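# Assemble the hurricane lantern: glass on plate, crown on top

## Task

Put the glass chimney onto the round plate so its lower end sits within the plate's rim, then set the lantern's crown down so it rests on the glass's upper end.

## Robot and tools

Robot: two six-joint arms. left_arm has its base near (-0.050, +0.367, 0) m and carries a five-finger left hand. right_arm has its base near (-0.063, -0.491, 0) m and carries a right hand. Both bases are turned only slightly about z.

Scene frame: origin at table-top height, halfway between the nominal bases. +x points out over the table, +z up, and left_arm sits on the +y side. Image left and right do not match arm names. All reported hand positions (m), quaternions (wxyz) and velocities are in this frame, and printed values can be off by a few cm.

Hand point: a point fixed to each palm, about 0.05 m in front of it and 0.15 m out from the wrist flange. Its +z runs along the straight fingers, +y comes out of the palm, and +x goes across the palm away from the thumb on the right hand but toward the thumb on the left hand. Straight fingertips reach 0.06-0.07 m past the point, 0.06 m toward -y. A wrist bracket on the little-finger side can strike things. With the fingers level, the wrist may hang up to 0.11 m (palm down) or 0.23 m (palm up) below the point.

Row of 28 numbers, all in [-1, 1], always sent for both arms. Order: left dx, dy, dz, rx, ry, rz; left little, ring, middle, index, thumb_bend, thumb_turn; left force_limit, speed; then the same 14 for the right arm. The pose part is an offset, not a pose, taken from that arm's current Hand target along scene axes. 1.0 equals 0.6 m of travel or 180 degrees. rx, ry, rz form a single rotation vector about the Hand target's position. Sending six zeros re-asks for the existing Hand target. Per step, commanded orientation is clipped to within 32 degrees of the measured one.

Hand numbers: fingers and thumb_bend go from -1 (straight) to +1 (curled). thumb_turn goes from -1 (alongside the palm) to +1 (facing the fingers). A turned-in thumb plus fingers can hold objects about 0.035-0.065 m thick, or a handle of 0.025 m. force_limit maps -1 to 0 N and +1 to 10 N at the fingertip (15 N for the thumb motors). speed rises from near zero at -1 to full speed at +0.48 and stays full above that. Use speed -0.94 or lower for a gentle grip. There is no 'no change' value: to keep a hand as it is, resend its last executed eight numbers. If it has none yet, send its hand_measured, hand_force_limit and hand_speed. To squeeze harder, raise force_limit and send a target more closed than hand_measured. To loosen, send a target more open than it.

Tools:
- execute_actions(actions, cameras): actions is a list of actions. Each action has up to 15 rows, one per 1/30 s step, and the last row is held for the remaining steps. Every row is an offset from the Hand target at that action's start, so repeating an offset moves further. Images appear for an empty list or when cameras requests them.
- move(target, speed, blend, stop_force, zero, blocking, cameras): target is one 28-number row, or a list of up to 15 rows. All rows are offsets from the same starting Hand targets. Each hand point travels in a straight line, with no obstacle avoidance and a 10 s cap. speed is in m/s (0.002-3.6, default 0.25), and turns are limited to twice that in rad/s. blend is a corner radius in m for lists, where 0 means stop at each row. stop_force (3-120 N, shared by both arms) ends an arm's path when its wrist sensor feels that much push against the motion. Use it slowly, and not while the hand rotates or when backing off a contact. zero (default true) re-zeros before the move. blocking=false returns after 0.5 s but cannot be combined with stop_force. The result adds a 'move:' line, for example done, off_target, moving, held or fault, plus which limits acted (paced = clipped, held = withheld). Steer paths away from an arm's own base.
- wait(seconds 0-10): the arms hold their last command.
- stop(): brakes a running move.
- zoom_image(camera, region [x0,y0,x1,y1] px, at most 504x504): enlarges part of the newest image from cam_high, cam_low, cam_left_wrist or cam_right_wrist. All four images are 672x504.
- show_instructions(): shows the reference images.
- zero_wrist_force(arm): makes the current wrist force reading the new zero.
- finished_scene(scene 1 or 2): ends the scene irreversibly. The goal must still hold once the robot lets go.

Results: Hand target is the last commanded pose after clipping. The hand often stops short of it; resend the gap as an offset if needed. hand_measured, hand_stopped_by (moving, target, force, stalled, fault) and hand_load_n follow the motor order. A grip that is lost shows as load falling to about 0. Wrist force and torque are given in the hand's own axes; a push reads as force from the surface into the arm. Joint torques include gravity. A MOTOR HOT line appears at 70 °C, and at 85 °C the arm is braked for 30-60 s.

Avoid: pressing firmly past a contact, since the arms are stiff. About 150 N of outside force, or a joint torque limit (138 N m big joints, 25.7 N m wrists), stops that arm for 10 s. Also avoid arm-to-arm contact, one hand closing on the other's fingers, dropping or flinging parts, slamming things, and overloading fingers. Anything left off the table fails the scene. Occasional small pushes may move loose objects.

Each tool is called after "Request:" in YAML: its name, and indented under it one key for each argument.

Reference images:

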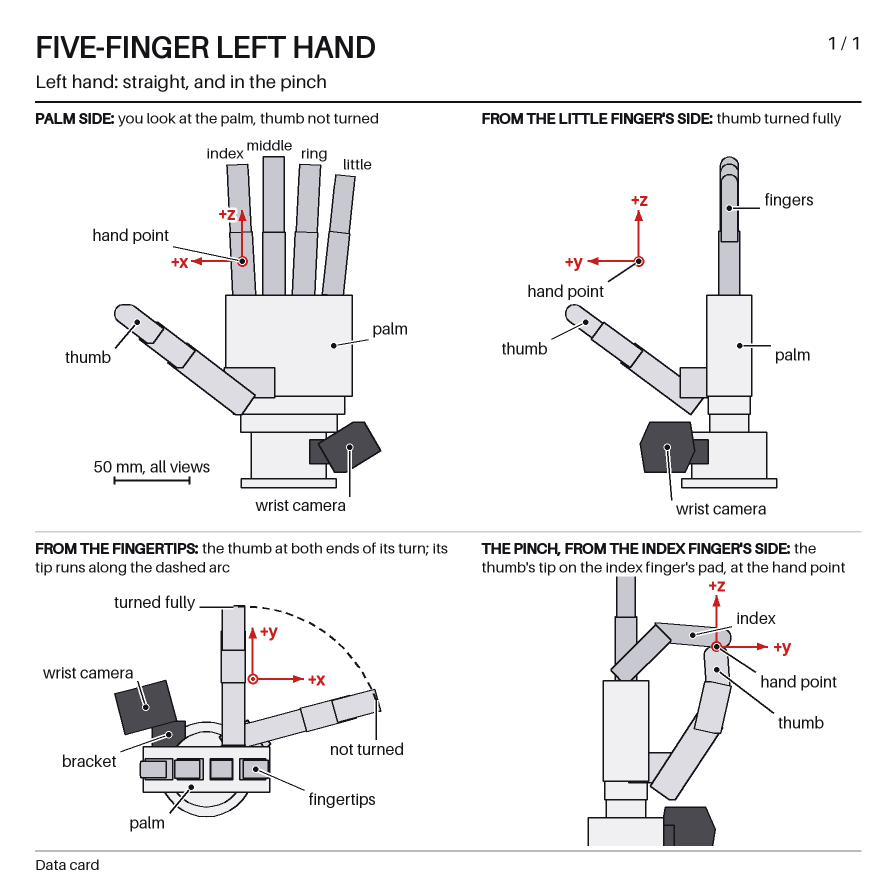

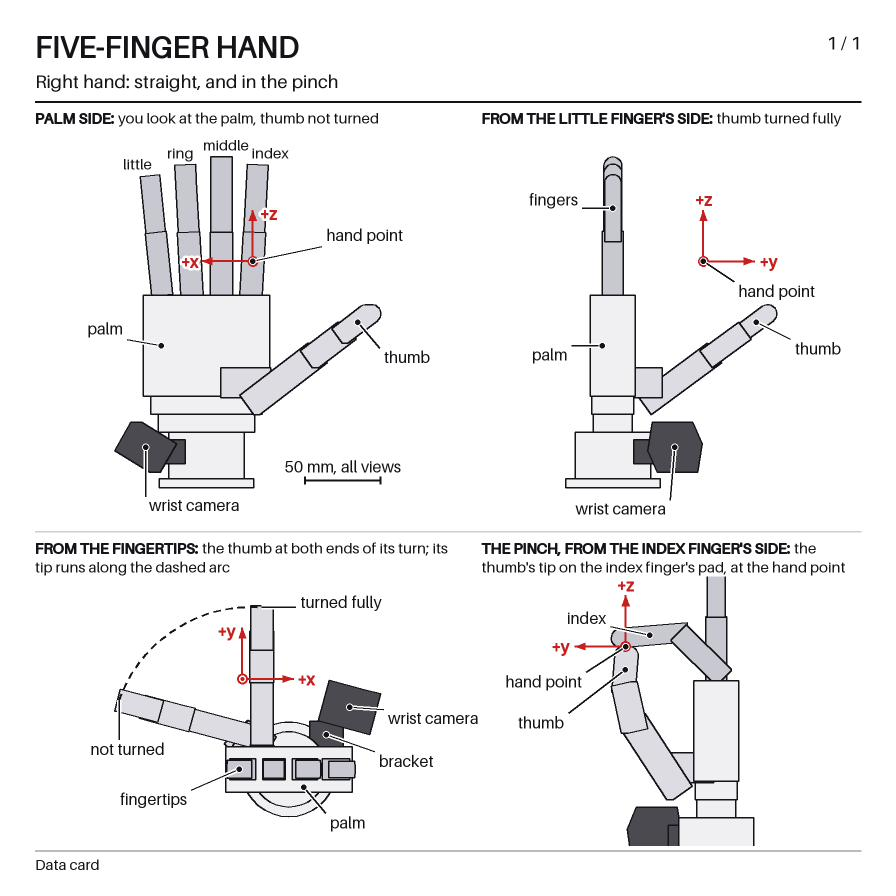

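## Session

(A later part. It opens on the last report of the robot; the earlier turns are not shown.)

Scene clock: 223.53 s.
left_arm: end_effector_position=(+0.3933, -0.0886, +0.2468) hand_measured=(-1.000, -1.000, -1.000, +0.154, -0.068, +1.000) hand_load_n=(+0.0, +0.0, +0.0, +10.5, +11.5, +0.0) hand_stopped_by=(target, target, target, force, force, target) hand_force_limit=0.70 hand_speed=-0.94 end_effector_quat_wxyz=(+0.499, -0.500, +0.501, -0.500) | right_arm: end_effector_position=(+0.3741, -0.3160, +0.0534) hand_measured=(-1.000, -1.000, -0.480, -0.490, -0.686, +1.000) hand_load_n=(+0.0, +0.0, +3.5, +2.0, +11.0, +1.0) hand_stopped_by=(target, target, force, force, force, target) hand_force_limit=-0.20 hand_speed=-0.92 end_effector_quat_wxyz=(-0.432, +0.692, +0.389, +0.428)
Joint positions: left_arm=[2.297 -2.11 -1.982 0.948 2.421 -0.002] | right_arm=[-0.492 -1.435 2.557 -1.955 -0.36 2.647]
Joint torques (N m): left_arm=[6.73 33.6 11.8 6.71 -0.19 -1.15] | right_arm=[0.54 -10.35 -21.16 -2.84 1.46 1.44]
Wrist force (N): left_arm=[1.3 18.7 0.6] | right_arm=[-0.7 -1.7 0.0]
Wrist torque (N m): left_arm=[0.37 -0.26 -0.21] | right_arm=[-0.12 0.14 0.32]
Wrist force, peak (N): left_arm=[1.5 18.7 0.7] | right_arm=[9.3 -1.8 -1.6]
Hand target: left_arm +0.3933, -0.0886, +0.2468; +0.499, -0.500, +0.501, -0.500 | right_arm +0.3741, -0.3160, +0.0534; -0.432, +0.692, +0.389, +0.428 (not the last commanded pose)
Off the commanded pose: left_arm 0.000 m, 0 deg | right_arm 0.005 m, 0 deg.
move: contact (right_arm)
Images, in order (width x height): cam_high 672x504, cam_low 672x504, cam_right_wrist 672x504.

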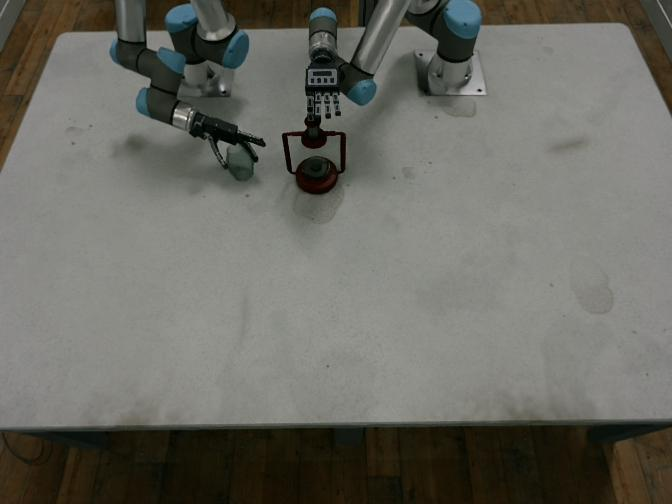

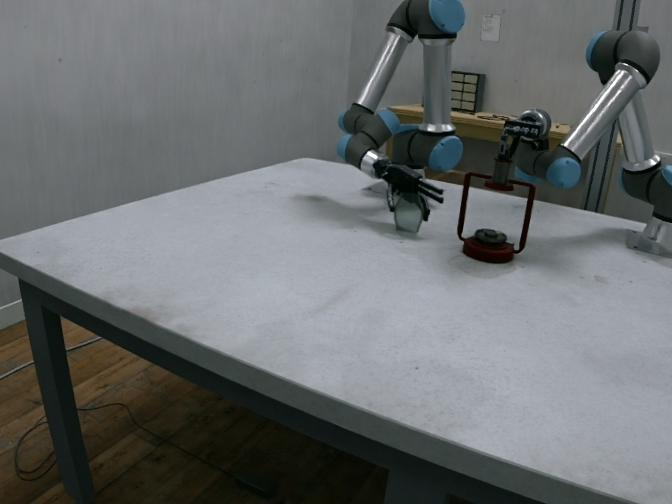

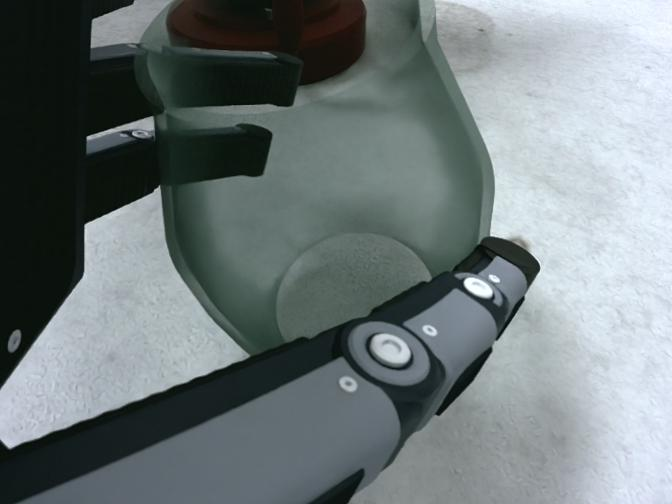

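Request:
move:
  target:
    - [0.0, 0.0, 0.0,0,0,0, -1, -1, -1, 0.5, 0.14, 1, 0.7, -0.94, 0,0, 0.01, 0, 0, 0, -1, -1, -0.2, -0.2, -0.3, 1, -0.2, -0.92]
    - [0.0, 0.0, 0.0,0,0,0, -1, -1, -1, 0.5, 0.14, 1, 0.7, -0.94, 0,0, 0.01, -0.036, 0, 0, -1, -1, -0.2, -0.2, -0.3, 1, -0.2, -0.92]
  speed: 0.08

Request:
move:
  target: [0.0, 0.0, 0.0,0,0,0, -1, -1, -1, 0.5, 0.14, 1, 0.7, -0.94, 0,0, -0.03, 0, 0, 0, -1, -1, -0.2, -0.2, -0.3, 1, -0.2, -0.92]
  speed: 0.015
  stop_force: 10
  cameras: ["cam_high","cam_low","cam_right_wrist"]

Request:
zoom_image:
  camera: "cam_low"
  region: [350, 150, 470, 270]

Request:
zoom_image:
  camera: "cam_high"
  region: [200, 100, 300, 200]

Scene clock: 226.37 s.
left_arm: end_effector_position=(+0.3933, -0.0886, +0.2468) hand_measured=(-1.000, -1.000, -1.000, +0.154, -0.068, +1.000) hand_load_n=(+0.0, +0.0, +0.0, +10.5, +11.5, +0.0) hand_stopped_by=(target, target, target, force, force, target) hand_force_limit=0.70 hand_speed=-0.94 end_effector_quat_wxyz=(+0.499, -0.500, +0.501, -0.500) | right_arm: end_effector_position=(+0.3740, -0.3159, +0.0594) hand_measured=(-1.000, -1.000, -0.480, -0.490, -0.686, +1.000) hand_load_n=(+0.0, +0.0, +4.0, +2.5, +10.5, +1.0) hand_stopped_by=(target, target, force, force, force, target) hand_force_limit=-0.20 hand_speed=-0.92 end_effector_quat_wxyz=(-0.392, +0.715, +0.413, +0.405)
Joint positions: left_arm=[2.297 -2.11 -1.982 0.948 2.421 -0.002] | right_arm=[-0.452 -1.493 2.592 -2.204 -0.42 2.883]
Joint torques (N m): left_arm=[7.47 32.63 12.04 6.61 -0.25 -1.12] | right_arm=[-6.63 -4.29 -19.69 -1.66 2.74 -0.85]
Wrist force (N): left_arm=[1.4 18.5 0.6] | right_arm=[-0.9 -1.5 0.2]
Wrist torque (N m): left_arm=[0.34 -0.26 -0.20] | right_arm=[-0.12 0.12 0.27]
Wrist force, peak (N): left_arm=[1.3 18.7 0.5] | right_arm=[-1.2 -1.9 -0.2]
Hand target: left_arm +0.3933, -0.0886, +0.2468; +0.499, -0.500, +0.501, -0.500 | right_arm +0.3741, -0.3160, +0.0594; -0.392, +0.715, +0.413, +0.406
Off the commanded pose: left_arm 0.000 m, 0 deg | right_arm 0.000 m, 0 deg.
move: done

Scene clock: 227.90 s.
left_arm: end_effector_position=(+0.3933, -0.0886, +0.2468) hand_measured=(-1.000, -1.000, -1.000, +0.154, -0.068, +1.000) hand_load_n=(+0.0, +0.0, +0.0, +10.5, +11.5, +0.5) hand_stopped_by=(target, target, target, force, force, target) hand_force_limit=0.70 hand_speed=-0.94 end_effector_quat_wxyz=(+0.499, -0.500, +0.501, -0.500) | right_arm: end_effector_position=(+0.3741, -0.3161, +0.0522) hand_measured=(-1.000, -1.000, -0.480, -0.490, -0.686, +1.000) hand_load_n=(+0.0, +0.0, +4.0, +2.5, +11.0, +1.0) hand_stopped_by=(target, target, force, force, force, target) hand_force_limit=-0.20 hand_speed=-0.92 end_effector_quat_wxyz=(-0.392, +0.715, +0.413, +0.406)
Joint positions: left_arm=[2.297 -2.11 -1.982 0.948 2.421 -0.002] | right_arm=[-0.452 -1.463 2.598 -2.239 -0.42 2.882]
Joint torques (N m): left_arm=[6.89 33 11.56 6.56 -0.27 -1.28] | right_arm=[2.48 -9.2 -21.06 -3.47 -0.03 -0.16]
Wrist force (N): left_arm=[1.4 18.5 0.4] | right_arm=[-0.7 -1.4 0.5]
Wrist torque (N m): left_arm=[0.36 -0.27 -0.20] | right_arm=[-0.11 0.08 0.29]
Wrist force, peak (N): left_arm=[1.5 18.8 0.7] | right_arm=[9.3 -0.2 -3.1]
Hand target: left_arm +0.3933, -0.0886, +0.2468; +0.499, -0.500, +0.501, -0.500 | right_arm +0.3741, -0.3161, +0.0522; -0.392, +0.715, +0.413, +0.406 (not the last commanded pose)
Off the commanded pose: left_arm 0.000 m, 0 deg | right_arm 0.011 m, 0 deg.
move: contact (right_arm)
Images, in order (width x height): cam_high 672x504, cam_low 672x504, cam_right_wrist 672x504.

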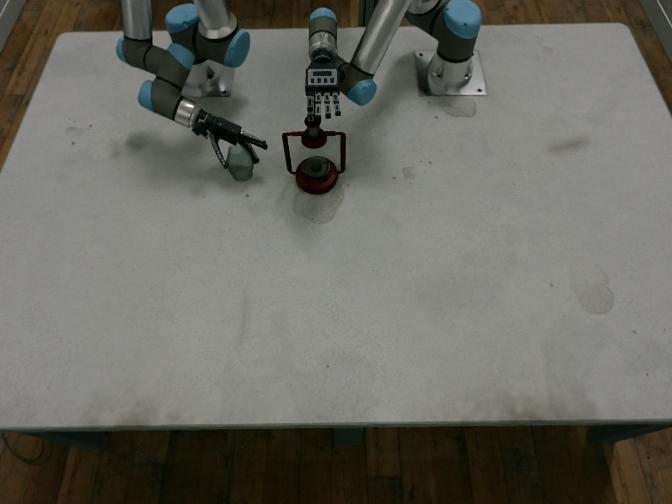

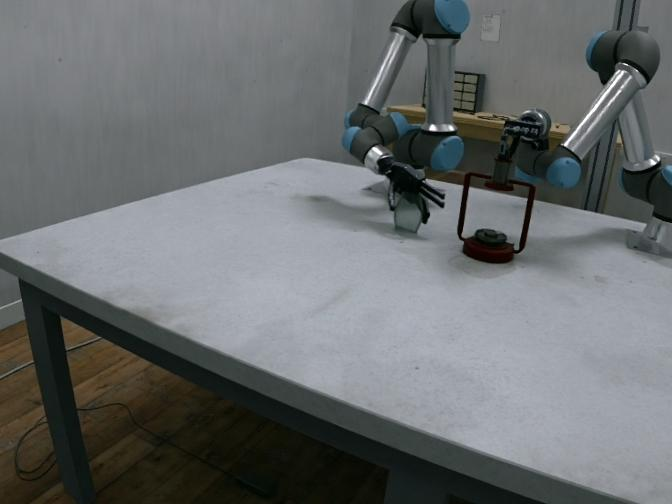

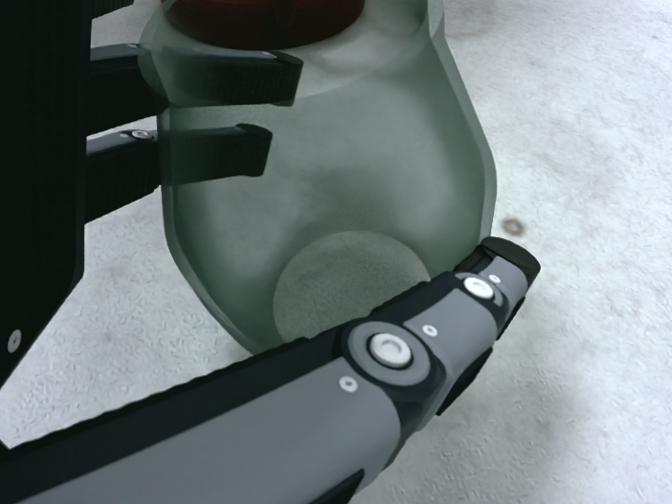

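Scaled by 4.200.

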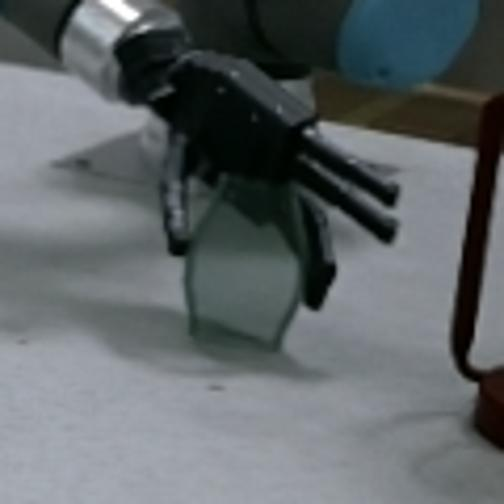

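Scaled by 5.040.

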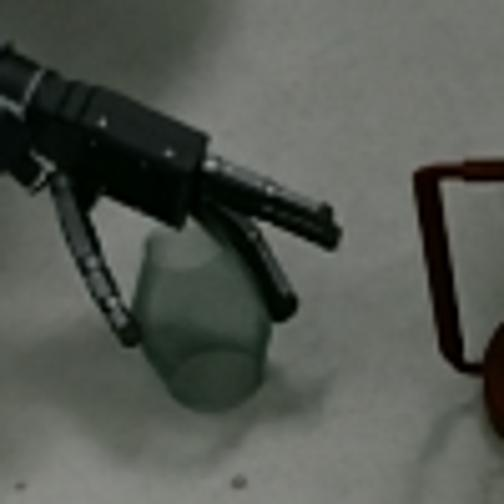

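Request:
move:
  target: [0.0, 0.0, 0.0,0,0,0, -1, -1, -1, 0.5, 0.14, 1, 0.7, -0.94, 0,0, 0, 0, 0, 0, -1, -1, -0.8, -0.8, -0.85, 1, -0.3, -0.8]
  cameras: ["cam_high","cam_low","cam_right_wrist"]

Request:
zoom_image:
  camera: "cam_low"
  region: [350, 150, 470, 270]

Request:
zoom_image:
  camera: "cam_high"
  region: [200, 100, 300, 200]

Scene clock: 229.33 s.
left_arm: end_effector_position=(+0.3933, -0.0886, +0.2468) hand_measured=(-1.000, -1.000, -1.000, +0.154, -0.068, +1.000) hand_load_n=(+0.0, +0.0, +0.0, +10.5, +11.5, +0.5) hand_stopped_by=(target, target, target, force, force, target) hand_force_limit=0.70 hand_speed=-0.94 end_effector_quat_wxyz=(+0.499, -0.500, +0.501, -0.500) | right_arm: end_effector_position=(+0.3742, -0.3161, +0.0522) hand_measured=(-1.000, -1.000, -0.800, -0.800, -0.850, +1.000) hand_load_n=(+0.0, +0.0, +0.0, +0.0, +0.0, +0.0) hand_stopped_by=(target, target, target, target, target, target) hand_force_limit=-0.30 hand_speed=-0.80 end_effector_quat_wxyz=(-0.392, +0.715, +0.413, +0.406)
Joint positions: left_arm=[2.297 -2.11 -1.982 0.948 2.421 -0.002] | right_arm=[-0.452 -1.463 2.598 -2.239 -0.42 2.882]
Joint torques (N m): left_arm=[7.15 33.39 11.99 6.6 -0.21 -1.26] | right_arm=[6.15 -8.29 -17.74 -3.48 0.12 0.58]
Wrist force (N): left_arm=[1.5 18.2 0.6] | right_arm=[0.5 -1.9 0.1]
Wrist torque (N m): left_arm=[0.31 -0.29 -0.18] | right_arm=[-0.15 0.06 0.29]
Wrist force, peak (N): left_arm=[1.4 18.8 0.4] | right_arm=[-1.0 -1.8 0.4]
Hand target: left_arm +0.3933, -0.0886, +0.2468; +0.499, -0.500, +0.501, -0.500 | right_arm +0.3741, -0.3161, +0.0522; -0.392, +0.715, +0.413, +0.406
Off the commanded pose: left_arm 0.000 m, 0 deg | right_arm 0.000 m, 0 deg.
move: done
Images, in order (width x height): cam_high 672x504, cam_low 672x504, cam_right_wrist 672x504.

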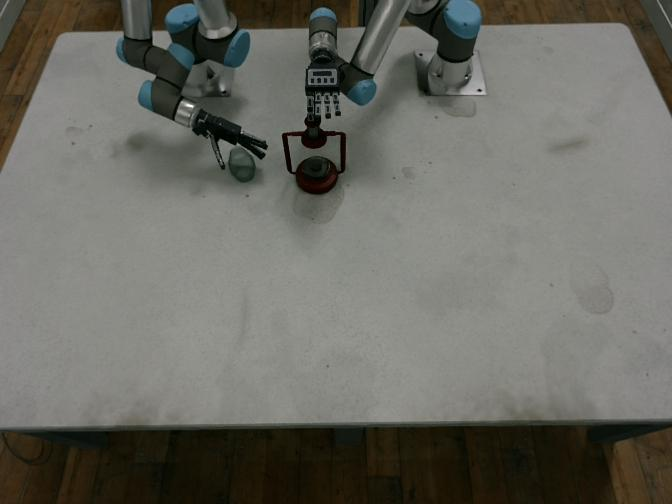

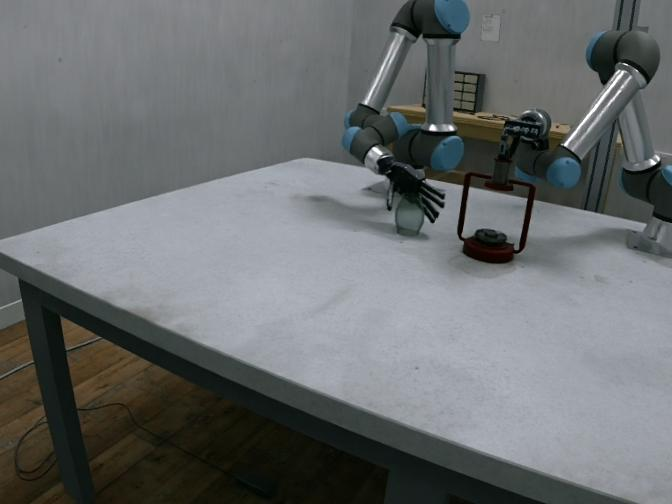

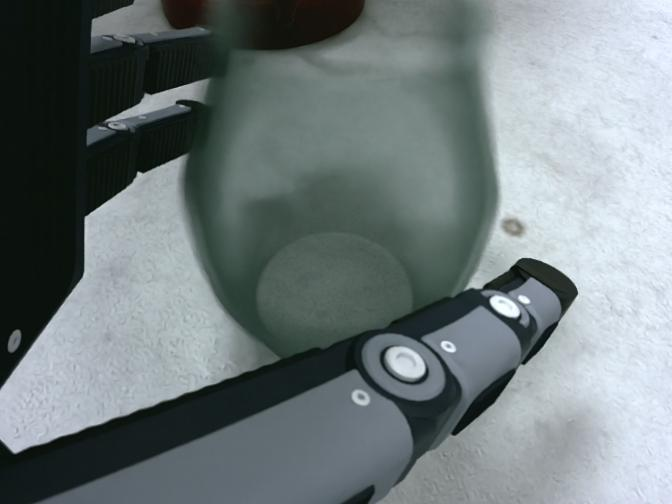

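Scaled by 4.200.

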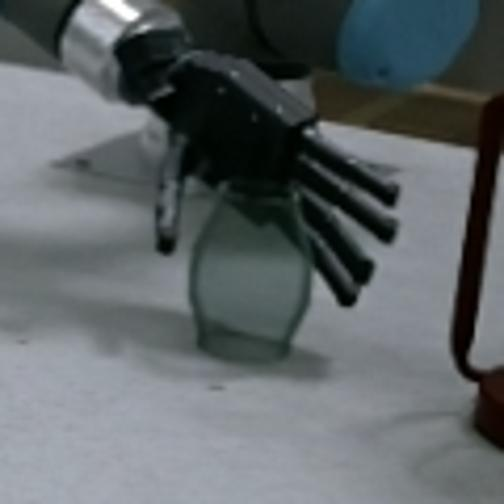

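Scaled by 5.040.

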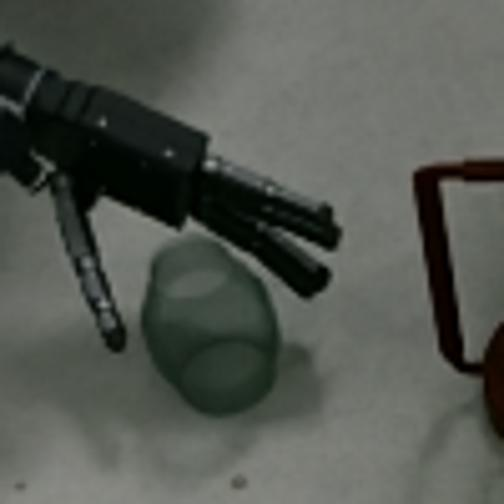

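Request:
move:
  target:
    - [0.0, 0.0, 0.0,0,0,0, -1, -1, -1, 0.5, 0.14, 1, 0.7, -0.94, 0,0, 0, 0, 0, 0, -1, -1, -1, -1, -1, 1, -0.3, -0.5]
    - [0.0, 0.0, 0.0,0,0,0, -1, -1, -1, 0.5, 0.14, 1, 0.7, -0.94, -0.12,-0.02, 0.03, 0, 0, 0, -1, -1, -1, -1, -1, 1, -0.3, -0.5]
    - [0.0, 0.0, 0.0,0,0,0, -1, -1, -1, 0.5, 0.14, 1, 0.7, -0.94, -0.13,-0.1, 0.03, 0.0921, -0.1045, 0.0193, -1, -1, -1, -1, -1, 1, -0.3, -0.5]
  speed: 0.08
  cameras: ["cam_high","cam_low","cam_right_wrist"]

Request:
zoom_image:
  camera: "cam_high"
  region: [200, 100, 300, 200]

Scene clock: 236.00 s.
left_arm: end_effector_position=(+0.3933, -0.0886, +0.2468) hand_measured=(-1.000, -1.000, -1.000, +0.154, -0.068, +1.000) hand_load_n=(+0.0, +0.0, +0.0, +10.0, +11.5, +0.5) hand_stopped_by=(target, target, target, force, force, target) hand_force_limit=0.70 hand_speed=-0.94 end_effector_quat_wxyz=(+0.499, -0.500, +0.501, -0.500) | right_arm: end_effector_position=(+0.2962, -0.3761, +0.0702) hand_measured=(-1.000, -1.000, -1.000, -1.000, -1.000, +1.000) hand_load_n=(+0.0, +0.0, +0.0, +0.0, +0.0, +0.5) hand_stopped_by=(target, target, target, target, target, target) hand_force_limit=-0.30 hand_speed=-0.50 end_effector_quat_wxyz=(-0.430, +0.563, +0.430, +0.560)
Joint positions: left_arm=[2.297 -2.11 -1.982 0.948 2.421 -0.002] | right_arm=[-0.952 -1.328 2.585 -1.264 -0.714 1.579]
Joint torques (N m): left_arm=[6.98 33.52 11.57 6.67 -0.44 -1.26] | right_arm=[5.49 -12.16 6.78 -0.96 1.46 -0.4]
Wrist force (N): left_arm=[1.3 18.6 0.4] | right_arm=[0.2 -1.6 -0.1]
Wrist torque (N m): left_arm=[0.37 -0.25 -0.20] | right_arm=[-0.13 0.25 0.09]
Wrist force, peak (N): left_arm=[1.1 18.8 0.2] | right_arm=[-0.2 -2.4 -0.5]
Hand target: left_arm +0.3933, -0.0886, +0.2468; +0.499, -0.500, +0.501, -0.500 | right_arm +0.2961, -0.3761, +0.0702; -0.430, +0.563, +0.430, +0.560
Off the commanded pose: left_arm 0.000 m, 0 deg | right_arm 0.000 m, 0 deg.
move: done
Images, in order (width x height): cam_high 672x504, cam_low 672x504, cam_right_wrist 672x504.

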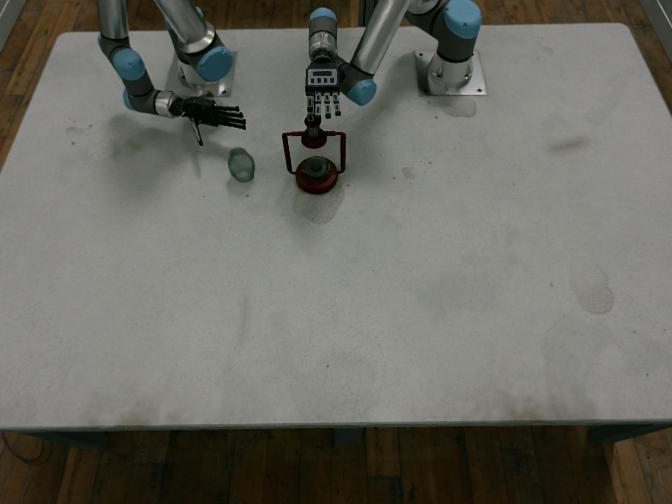

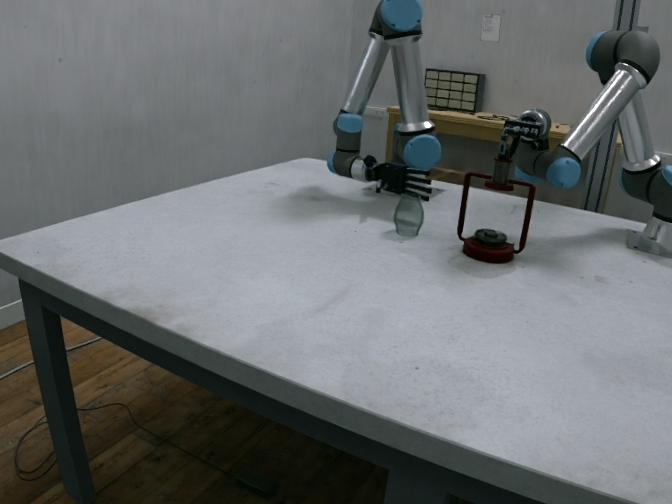

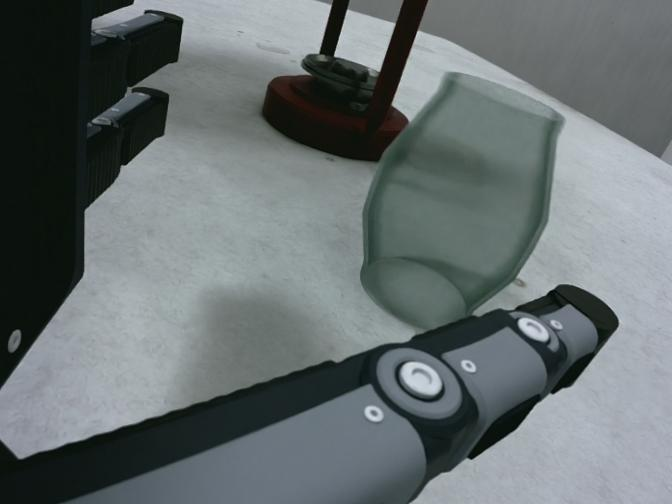

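Scaled by 5.040.

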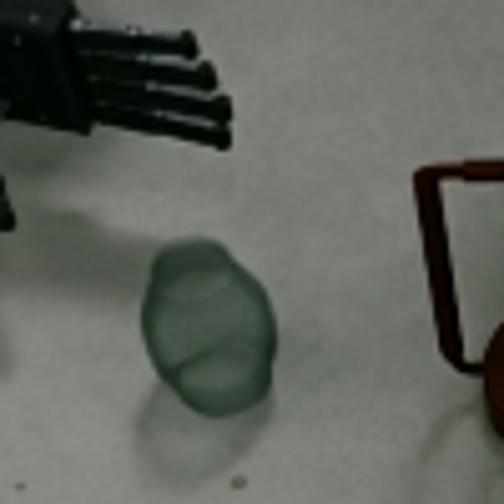

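Request:
move:
  target:
    - [0.0, 0.0, 0.0,0,0,0, -1, -1, -1, 0.5, 0.14, 1, 0.7, -0.94, 0,0, -0.0387, 0, 0, 0, -1, -1, -1, -1, -1, 1, -0.3, -0.5]
    - [0.0, 0.0, 0.0,0,0,0, -1, -1, -1, 0.5, 0.14, 1, 0.7, -0.94, 0.1347,0.11, -0.0387, 0, 0, 0, -1, -1, -1, -1, -1, 1, -0.3, -0.5]
  speed: 0.08
  cameras: ["cam_high","cam_low","cam_right_wrist"]

Request:
zoom_image:
  camera: "cam_high"
  region: [200, 100, 300, 200]

Scene clock: 239.40 s.
left_arm: end_effector_position=(+0.3933, -0.0886, +0.2468) hand_measured=(-1.000, -1.000, -1.000, +0.154, -0.068, +1.000) hand_load_n=(+0.0, +0.0, +0.5, +10.5, +11.5, +0.5) hand_stopped_by=(target, target, target, force, force, target) hand_force_limit=0.70 hand_speed=-0.94 end_effector_quat_wxyz=(+0.499, -0.500, +0.501, -0.500) | right_arm: end_effector_position=(+0.3769, -0.3101, +0.0470) hand_measured=(-1.000, -1.000, -1.000, -1.000, -1.000, +1.000) hand_load_n=(+0.0, +0.0, +0.0, +0.0, +0.0, +0.0) hand_stopped_by=(target, target, target, target, target, target) hand_force_limit=-0.30 hand_speed=-0.50 end_effector_quat_wxyz=(-0.430, +0.563, +0.430, +0.560)
Joint positions: left_arm=[2.297 -2.11 -1.982 0.948 2.421 -0.002] | right_arm=[-0.546 -1.16 2.422 -1.275 -0.308 1.587]
Joint torques (N m): left_arm=[6.89 33.11 11.68 6.56 -0.54 -1.31] | right_arm=[9.26 -30.33 4.92 -1.51 1.32 -2.13]
Wrist force (N): left_arm=[1.2 18.3 0.4] | right_arm=[0.0 -1.2 0.3]
Wrist torque (N m): left_arm=[0.33 -0.25 -0.20] | right_arm=[-0.09 0.27 0.12]
Wrist force, peak (N): left_arm=[1.2 18.7 0.5] | right_arm=[0.6 -1.9 0.6]
Hand target: left_arm +0.3933, -0.0886, +0.2468; +0.499, -0.500, +0.501, -0.500 | right_arm +0.3770, -0.3101, +0.0470; -0.430, +0.563, +0.430, +0.560
Off the commanded pose: left_arm 0.000 m, 0 deg | right_arm 0.000 m, 0 deg.
move: done
Images, in order (width x height): cam_high 672x504, cam_low 672x504, cam_right_wrist 672x504.

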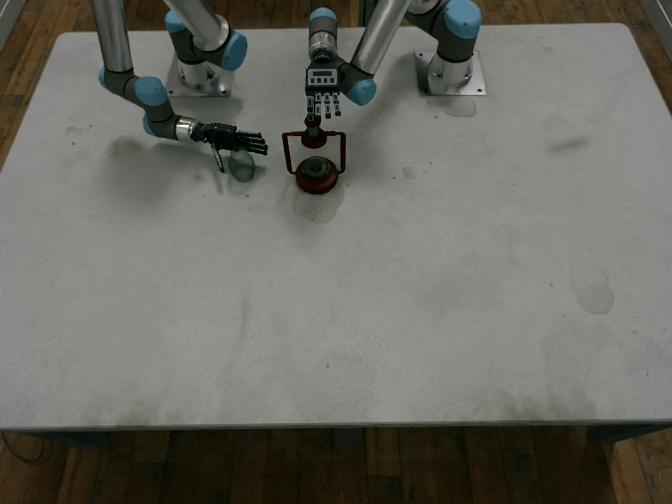

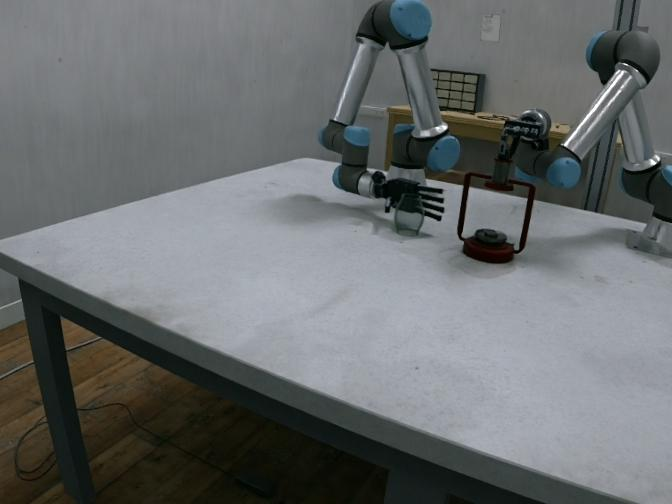

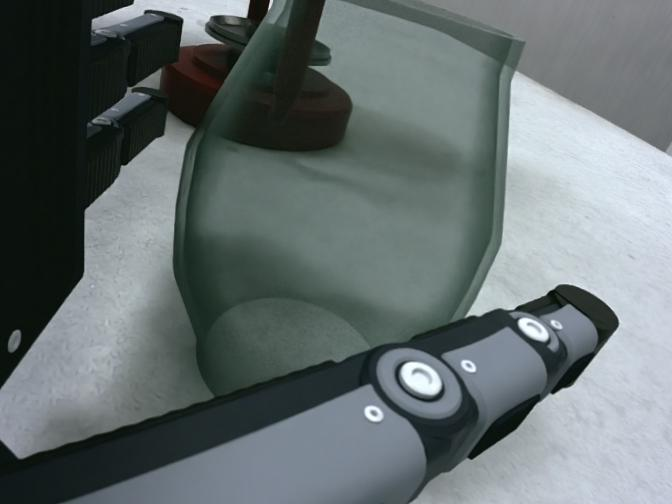

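Scaled by 5.040.

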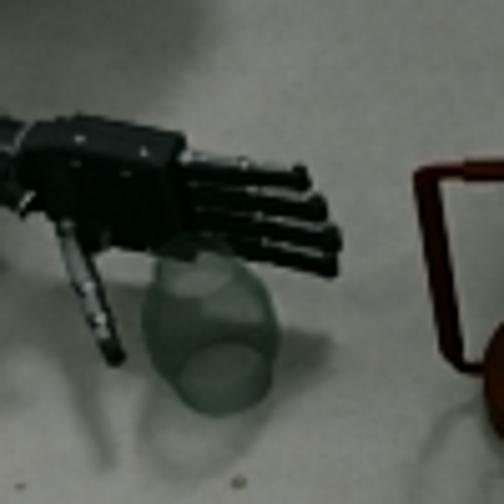

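Request:
move:
  target: [0.0, 0.0, 0.0,0,0,0, -1, -1, -1, 0.5, 0.14, 1, 0.7, -0.94, 0,0, 0, 0, 0, 0, -1, -1, -0.7, -0.7, -0.7, 1, -0.6, -0.7]

Request:
move:
  target: [0.0, 0.0, 0.0,0,0,0, -1, -1, -1, 0.5, 0.14, 1, 0.7, -0.94, 0,0, 0, 0, 0, 0, -1, -1, -0.3, -0.3, -0.3, 1, -0.6, -0.88]

Request:
move:
  target: [0.0, 0.0, 0.0,0,0,0, -1, -1, -1, 0.5, 0.14, 1, 0.7, -0.94, 0,0, 0, 0, 0, 0, -1, -1, -0.2, -0.2, -0.3, 1, -0.2, -0.92]
  cameras: ["cam_right_wrist"]

Scene clock: 240.93 s.
left_arm: end_effector_position=(+0.3933, -0.0886, +0.2468) hand_measured=(-1.000, -1.000, -1.000, +0.154, -0.068, +1.000) hand_load_n=(+0.0, +0.0, +0.0, +10.5, +11.5, +0.5) hand_stopped_by=(target, target, target, force, force, target) hand_force_limit=0.70 hand_speed=-0.94 end_effector_quat_wxyz=(+0.499, -0.500, +0.501, -0.500) | right_arm: end_effector_position=(+0.3770, -0.3101, +0.0470) hand_measured=(-1.000, -1.000, -0.700, -0.700, -0.700, +1.000) hand_load_n=(+0.0, +0.0, +0.0, +0.0, +0.0, +0.5) hand_stopped_by=(target, target, target, target, target, target) hand_force_limit=-0.60 hand_speed=-0.70 end_effector_quat_wxyz=(-0.430, +0.563, +0.430, +0.560)
Joint positions: left_arm=[2.297 -2.11 -1.982 0.948 2.421 -0.002] | right_arm=[-0.546 -1.161 2.422 -1.275 -0.308 1.587]
Joint torques (N m): left_arm=[7.33 33.18 11.86 6.62 -0.59 -1.33] | right_arm=[6.24 -30.64 3.8 -0.37 0.7 -1.28]
Wrist force (N): left_arm=[1.3 18.4 0.5] | right_arm=[0.1 -1.0 0.2]
Wrist torque (N m): left_arm=[0.33 -0.26 -0.19] | right_arm=[-0.09 0.24 0.14]
Wrist force, peak (N): left_arm=[1.2 18.6 0.5] | right_arm=[0.2 -1.6 0.1]
Hand target: left_arm +0.3933, -0.0886, +0.2468; +0.499, -0.500, +0.501, -0.500 | right_arm +0.3770, -0.3101, +0.0470; -0.430, +0.563, +0.430, +0.560
Off the commanded pose: left_arm 0.000 m, 0 deg | right_arm 0.000 m, 0 deg.
move: done

Scene clock: 241.70 s.
left_arm: end_effector_position=(+0.3933, -0.0886, +0.2468) hand_measured=(-1.000, -1.000, -1.000, +0.154, -0.068, +1.000) hand_load_n=(+0.0, +0.0, +0.0, +10.5, +12.0, +0.5) hand_stopped_by=(target, target, target, force, force, target) hand_force_limit=0.70 hand_speed=-0.94 end_effector_quat_wxyz=(+0.499, -0.500, +0.501, -0.500) | right_arm: end_effector_position=(+0.3770, -0.3101, +0.0470) hand_measured=(-1.000, -1.000, -0.534, -0.568, -0.634, +1.000) hand_load_n=(+0.0, +0.0, +3.0, +0.5, +5.5, +0.5) hand_stopped_by=(target, target, force, force, force, target) hand_force_limit=-0.60 hand_speed=-0.88 end_effector_quat_wxyz=(-0.430, +0.563, +0.430, +0.560)
Joint positions: left_arm=[2.297 -2.11 -1.982 0.948 2.421 -0.002] | right_arm=[-0.546 -1.161 2.422 -1.275 -0.308 1.587]
Joint torques (N m): left_arm=[7.04 33.27 11.25 6.64 -0.65 -1.26] | right_arm=[5.6 -29.39 1.02 0.46 -0.3 -0.45]
Wrist force (N): left_arm=[1.6 18.4 0.5] | right_arm=[0.5 -1.4 0.2]
Wrist torque (N m): left_arm=[0.33 -0.30 -0.18] | right_arm=[-0.10 0.23 0.13]
Wrist force, peak (N): left_arm=[1.2 18.7 0.4] | right_arm=[0.1 -1.7 0.7]
Hand target: left_arm +0.3933, -0.0886, +0.2468; +0.499, -0.500, +0.501, -0.500 | right_arm +0.3770, -0.3101, +0.0470; -0.430, +0.563, +0.430, +0.560
Off the commanded pose: left_arm 0.000 m, 0 deg | right_arm 0.000 m, 0 deg.
move: done

Scene clock: 242.20 s.
left_arm: end_effector_position=(+0.3933, -0.0886, +0.2468) hand_measured=(-1.000, -1.000, -1.000, +0.154, -0.068, +1.000) hand_load_n=(+0.0, +0.0, +0.0, +10.5, +11.5, +0.5) hand_stopped_by=(target, target, target, force, force, target) hand_force_limit=0.70 hand_speed=-0.94 end_effector_quat_wxyz=(+0.499, -0.500, +0.501, -0.500) | right_arm: end_effector_position=(+0.3770, -0.3101, +0.0470) hand_measured=(-1.000, -1.000, -0.522, -0.548, -0.636, +1.000) hand_load_n=(+0.0, +0.0, +3.0, +4.0, +10.5, +0.5) hand_stopped_by=(target, target, force, force, force, target) hand_force_limit=-0.20 hand_speed=-0.92 end_effector_quat_wxyz=(-0.430, +0.563, +0.430, +0.560)
Joint positions: left_arm=[2.297 -2.11 -1.982 0.948 2.421 -0.002] | right_arm=[-0.546 -1.161 2.422 -1.275 -0.308 1.587]
Joint torques (N m): left_arm=[6.63 33.34 11.3 6.69 -0.64 -1.34] | right_arm=[5.9 -29.45 -0.39 0.92 -0.93 0.01]
Wrist force (N): left_arm=[1.2 18.3 0.5] | right_arm=[-0.2 -1.4 0.4]
Wrist torque (N m): left_arm=[0.33 -0.25 -0.20] | right_arm=[-0.11 0.28 0.15]
Wrist force, peak (N): left_arm=[1.6 18.6 0.7] | right_arm=[0.3 -1.8 0.6]
Hand target: left_arm +0.3933, -0.0886, +0.2468; +0.499, -0.500, +0.501, -0.500 | right_arm +0.3770, -0.3101, +0.0470; -0.430, +0.563, +0.430, +0.560
Off the commanded pose: left_arm 0.000 m, 0 deg | right_arm 0.000 m, 0 deg.
move: done
Images, in order (width x height): cam_right_wrist 672x504.

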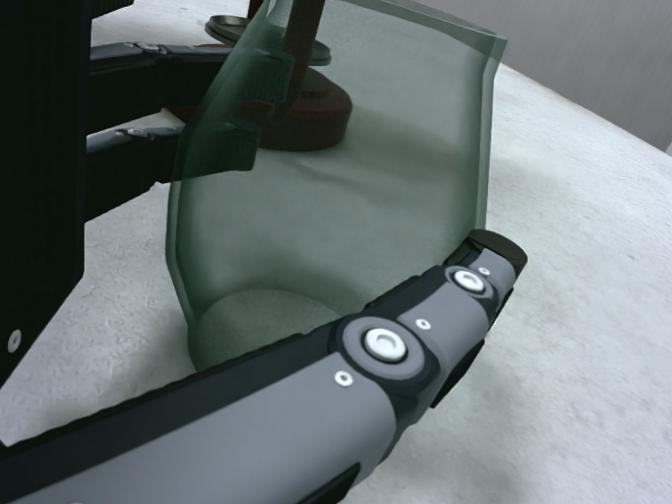

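Request:
move:
  target:
    - [0.0, 0.0, 0.003,0,0,0, -1, -1, -1, 0.5, 0.14, 1, 0.7, -0.94, 0, 0, 0.098, 0, 0, 0, -1, -1, -0.2, -0.2, -0.3, 1, -0.2, -0.92]
    - [0.0, 0.0, 0.003,0,0,0, -1, -1, -1, 0.5, 0.14, 1, 0.7, -0.94, -0.125, 0.23, 0.098, 0, 0, 0, -1, -1, -0.2, -0.2, -0.3, 1, -0.2, -0.92]
    - [0.0, 0.0, 0.003,0,0,0, -1, -1, -1, 0.5, 0.14, 1, 0.7, -0.94, -0.07, 0.358, 0.098, 0, 0, 0, -1, -1, -0.2, -0.2, -0.3, 1, -0.2, -0.92]
  speed: 0.08
  stop_force: 8
  blend: [0.01, 0.01, 0]
  cameras: ["all"]

Request:
zoom_image:
  camera: "cam_low"
  region: [450, 170, 530, 270]

Request:
zoom_image:
  camera: "cam_high"
  region: [280, 120, 350, 200]

Request:
zoom_image:
  camera: "cam_right_wrist"
  region: [170, 180, 580, 504]

Scene clock: 247.80 s.
left_arm: end_effector_position=(+0.3933, -0.0886, +0.2486) hand_measured=(-1.000, -1.000, -1.000, +0.154, -0.066, +1.000) hand_load_n=(+0.0, +0.0, +0.0, +0.0, +0.5, +0.0) hand_stopped_by=(target, target, target, force, force, target) hand_force_limit=0.70 hand_speed=-0.94 end_effector_quat_wxyz=(+0.499, -0.500, +0.501, -0.500) | right_arm: end_effector_position=(+0.3350, -0.0953, +0.1058) hand_measured=(-1.000, -1.000, -0.522, -0.548, -0.636, +1.000) hand_load_n=(+0.0, +0.0, +0.0, +5.5, +7.5, -0.5) hand_stopped_by=(target, target, force, force, force, target) hand_force_limit=-0.20 hand_speed=-0.92 end_effector_quat_wxyz=(-0.430, +0.563, +0.430, +0.560)
Joint positions: left_arm=[2.297 -2.107 -1.982 0.944 2.421 -0.002] | right_arm=[0.154 -1.34 2.383 -1.032 0.392 1.564]
Joint torques (N m): left_arm=[6.69 23.6 2.26 -1.7 -0.8 -1.04] | right_arm=[6.72 -28.65 1.77 -2.54 1.78 -2.11]
Wrist force (N): left_arm=[1.3 -0.5 -1.6] | right_arm=[-0.6 -1.4 -0.1]
Wrist torque (N m): left_arm=[-0.18 -0.21 0.02] | right_arm=[-0.12 0.26 0.13]
Wrist force, peak (N): left_arm=[0.7 21.1 1.1] | right_arm=[-7.7 -7.8 -4.0]
Hand target: left_arm +0.3933, -0.0886, +0.2486; +0.499, -0.500, +0.501, -0.500 | right_arm +0.3350, -0.0953, +0.1058; -0.430, +0.563, +0.430, +0.560
Off the commanded pose: left_arm 0.000 m, 0 deg | right_arm 0.000 m, 0 deg.
move: done

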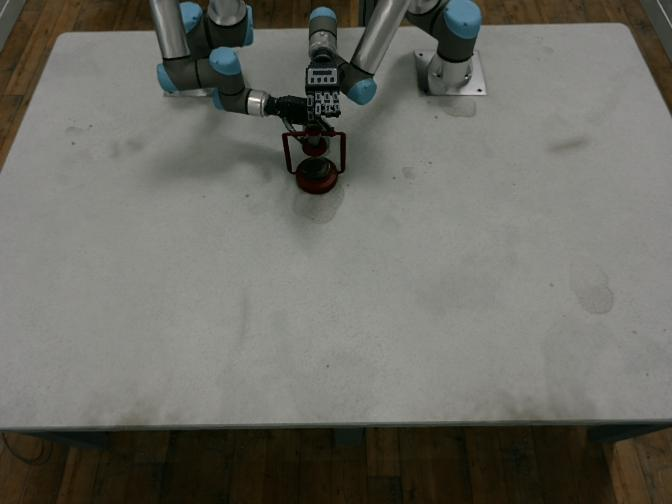

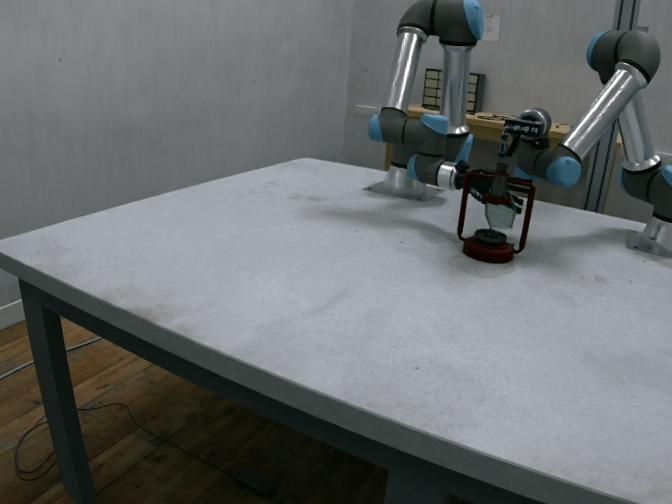

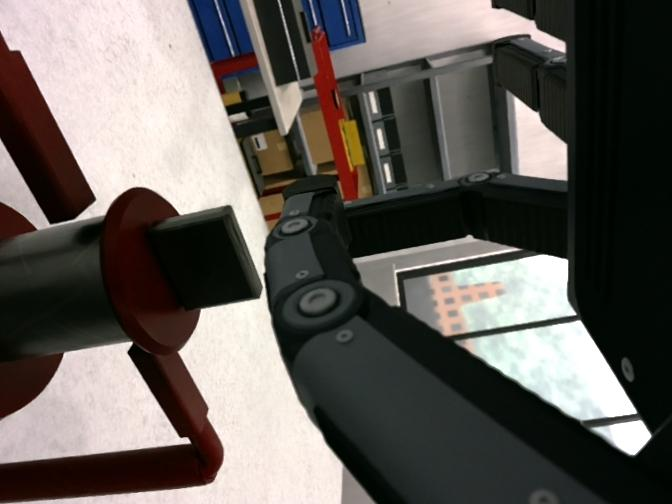

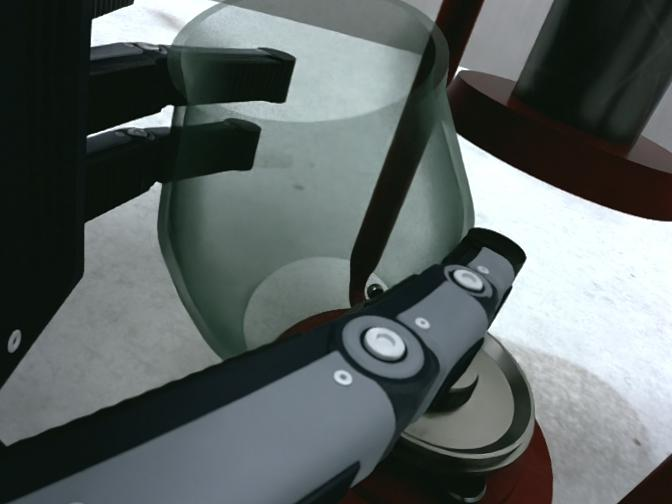

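Scaled by 5.040.

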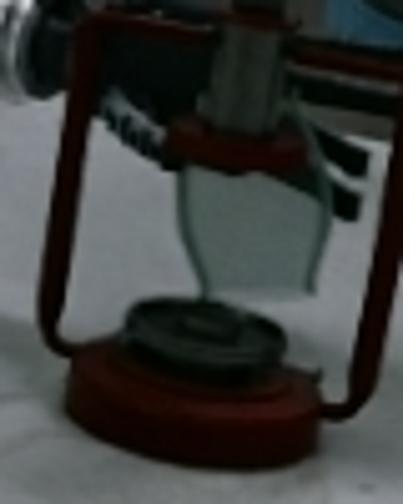

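Scaled by 6.300.

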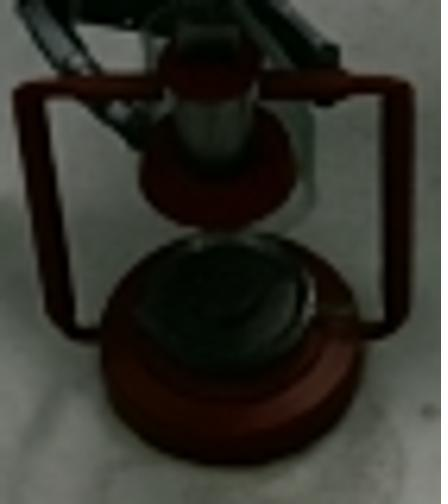

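Scaled by 1.229.

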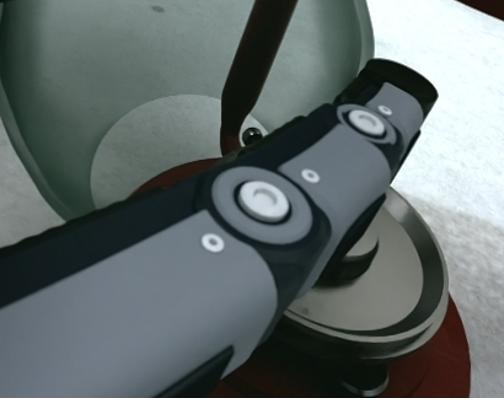

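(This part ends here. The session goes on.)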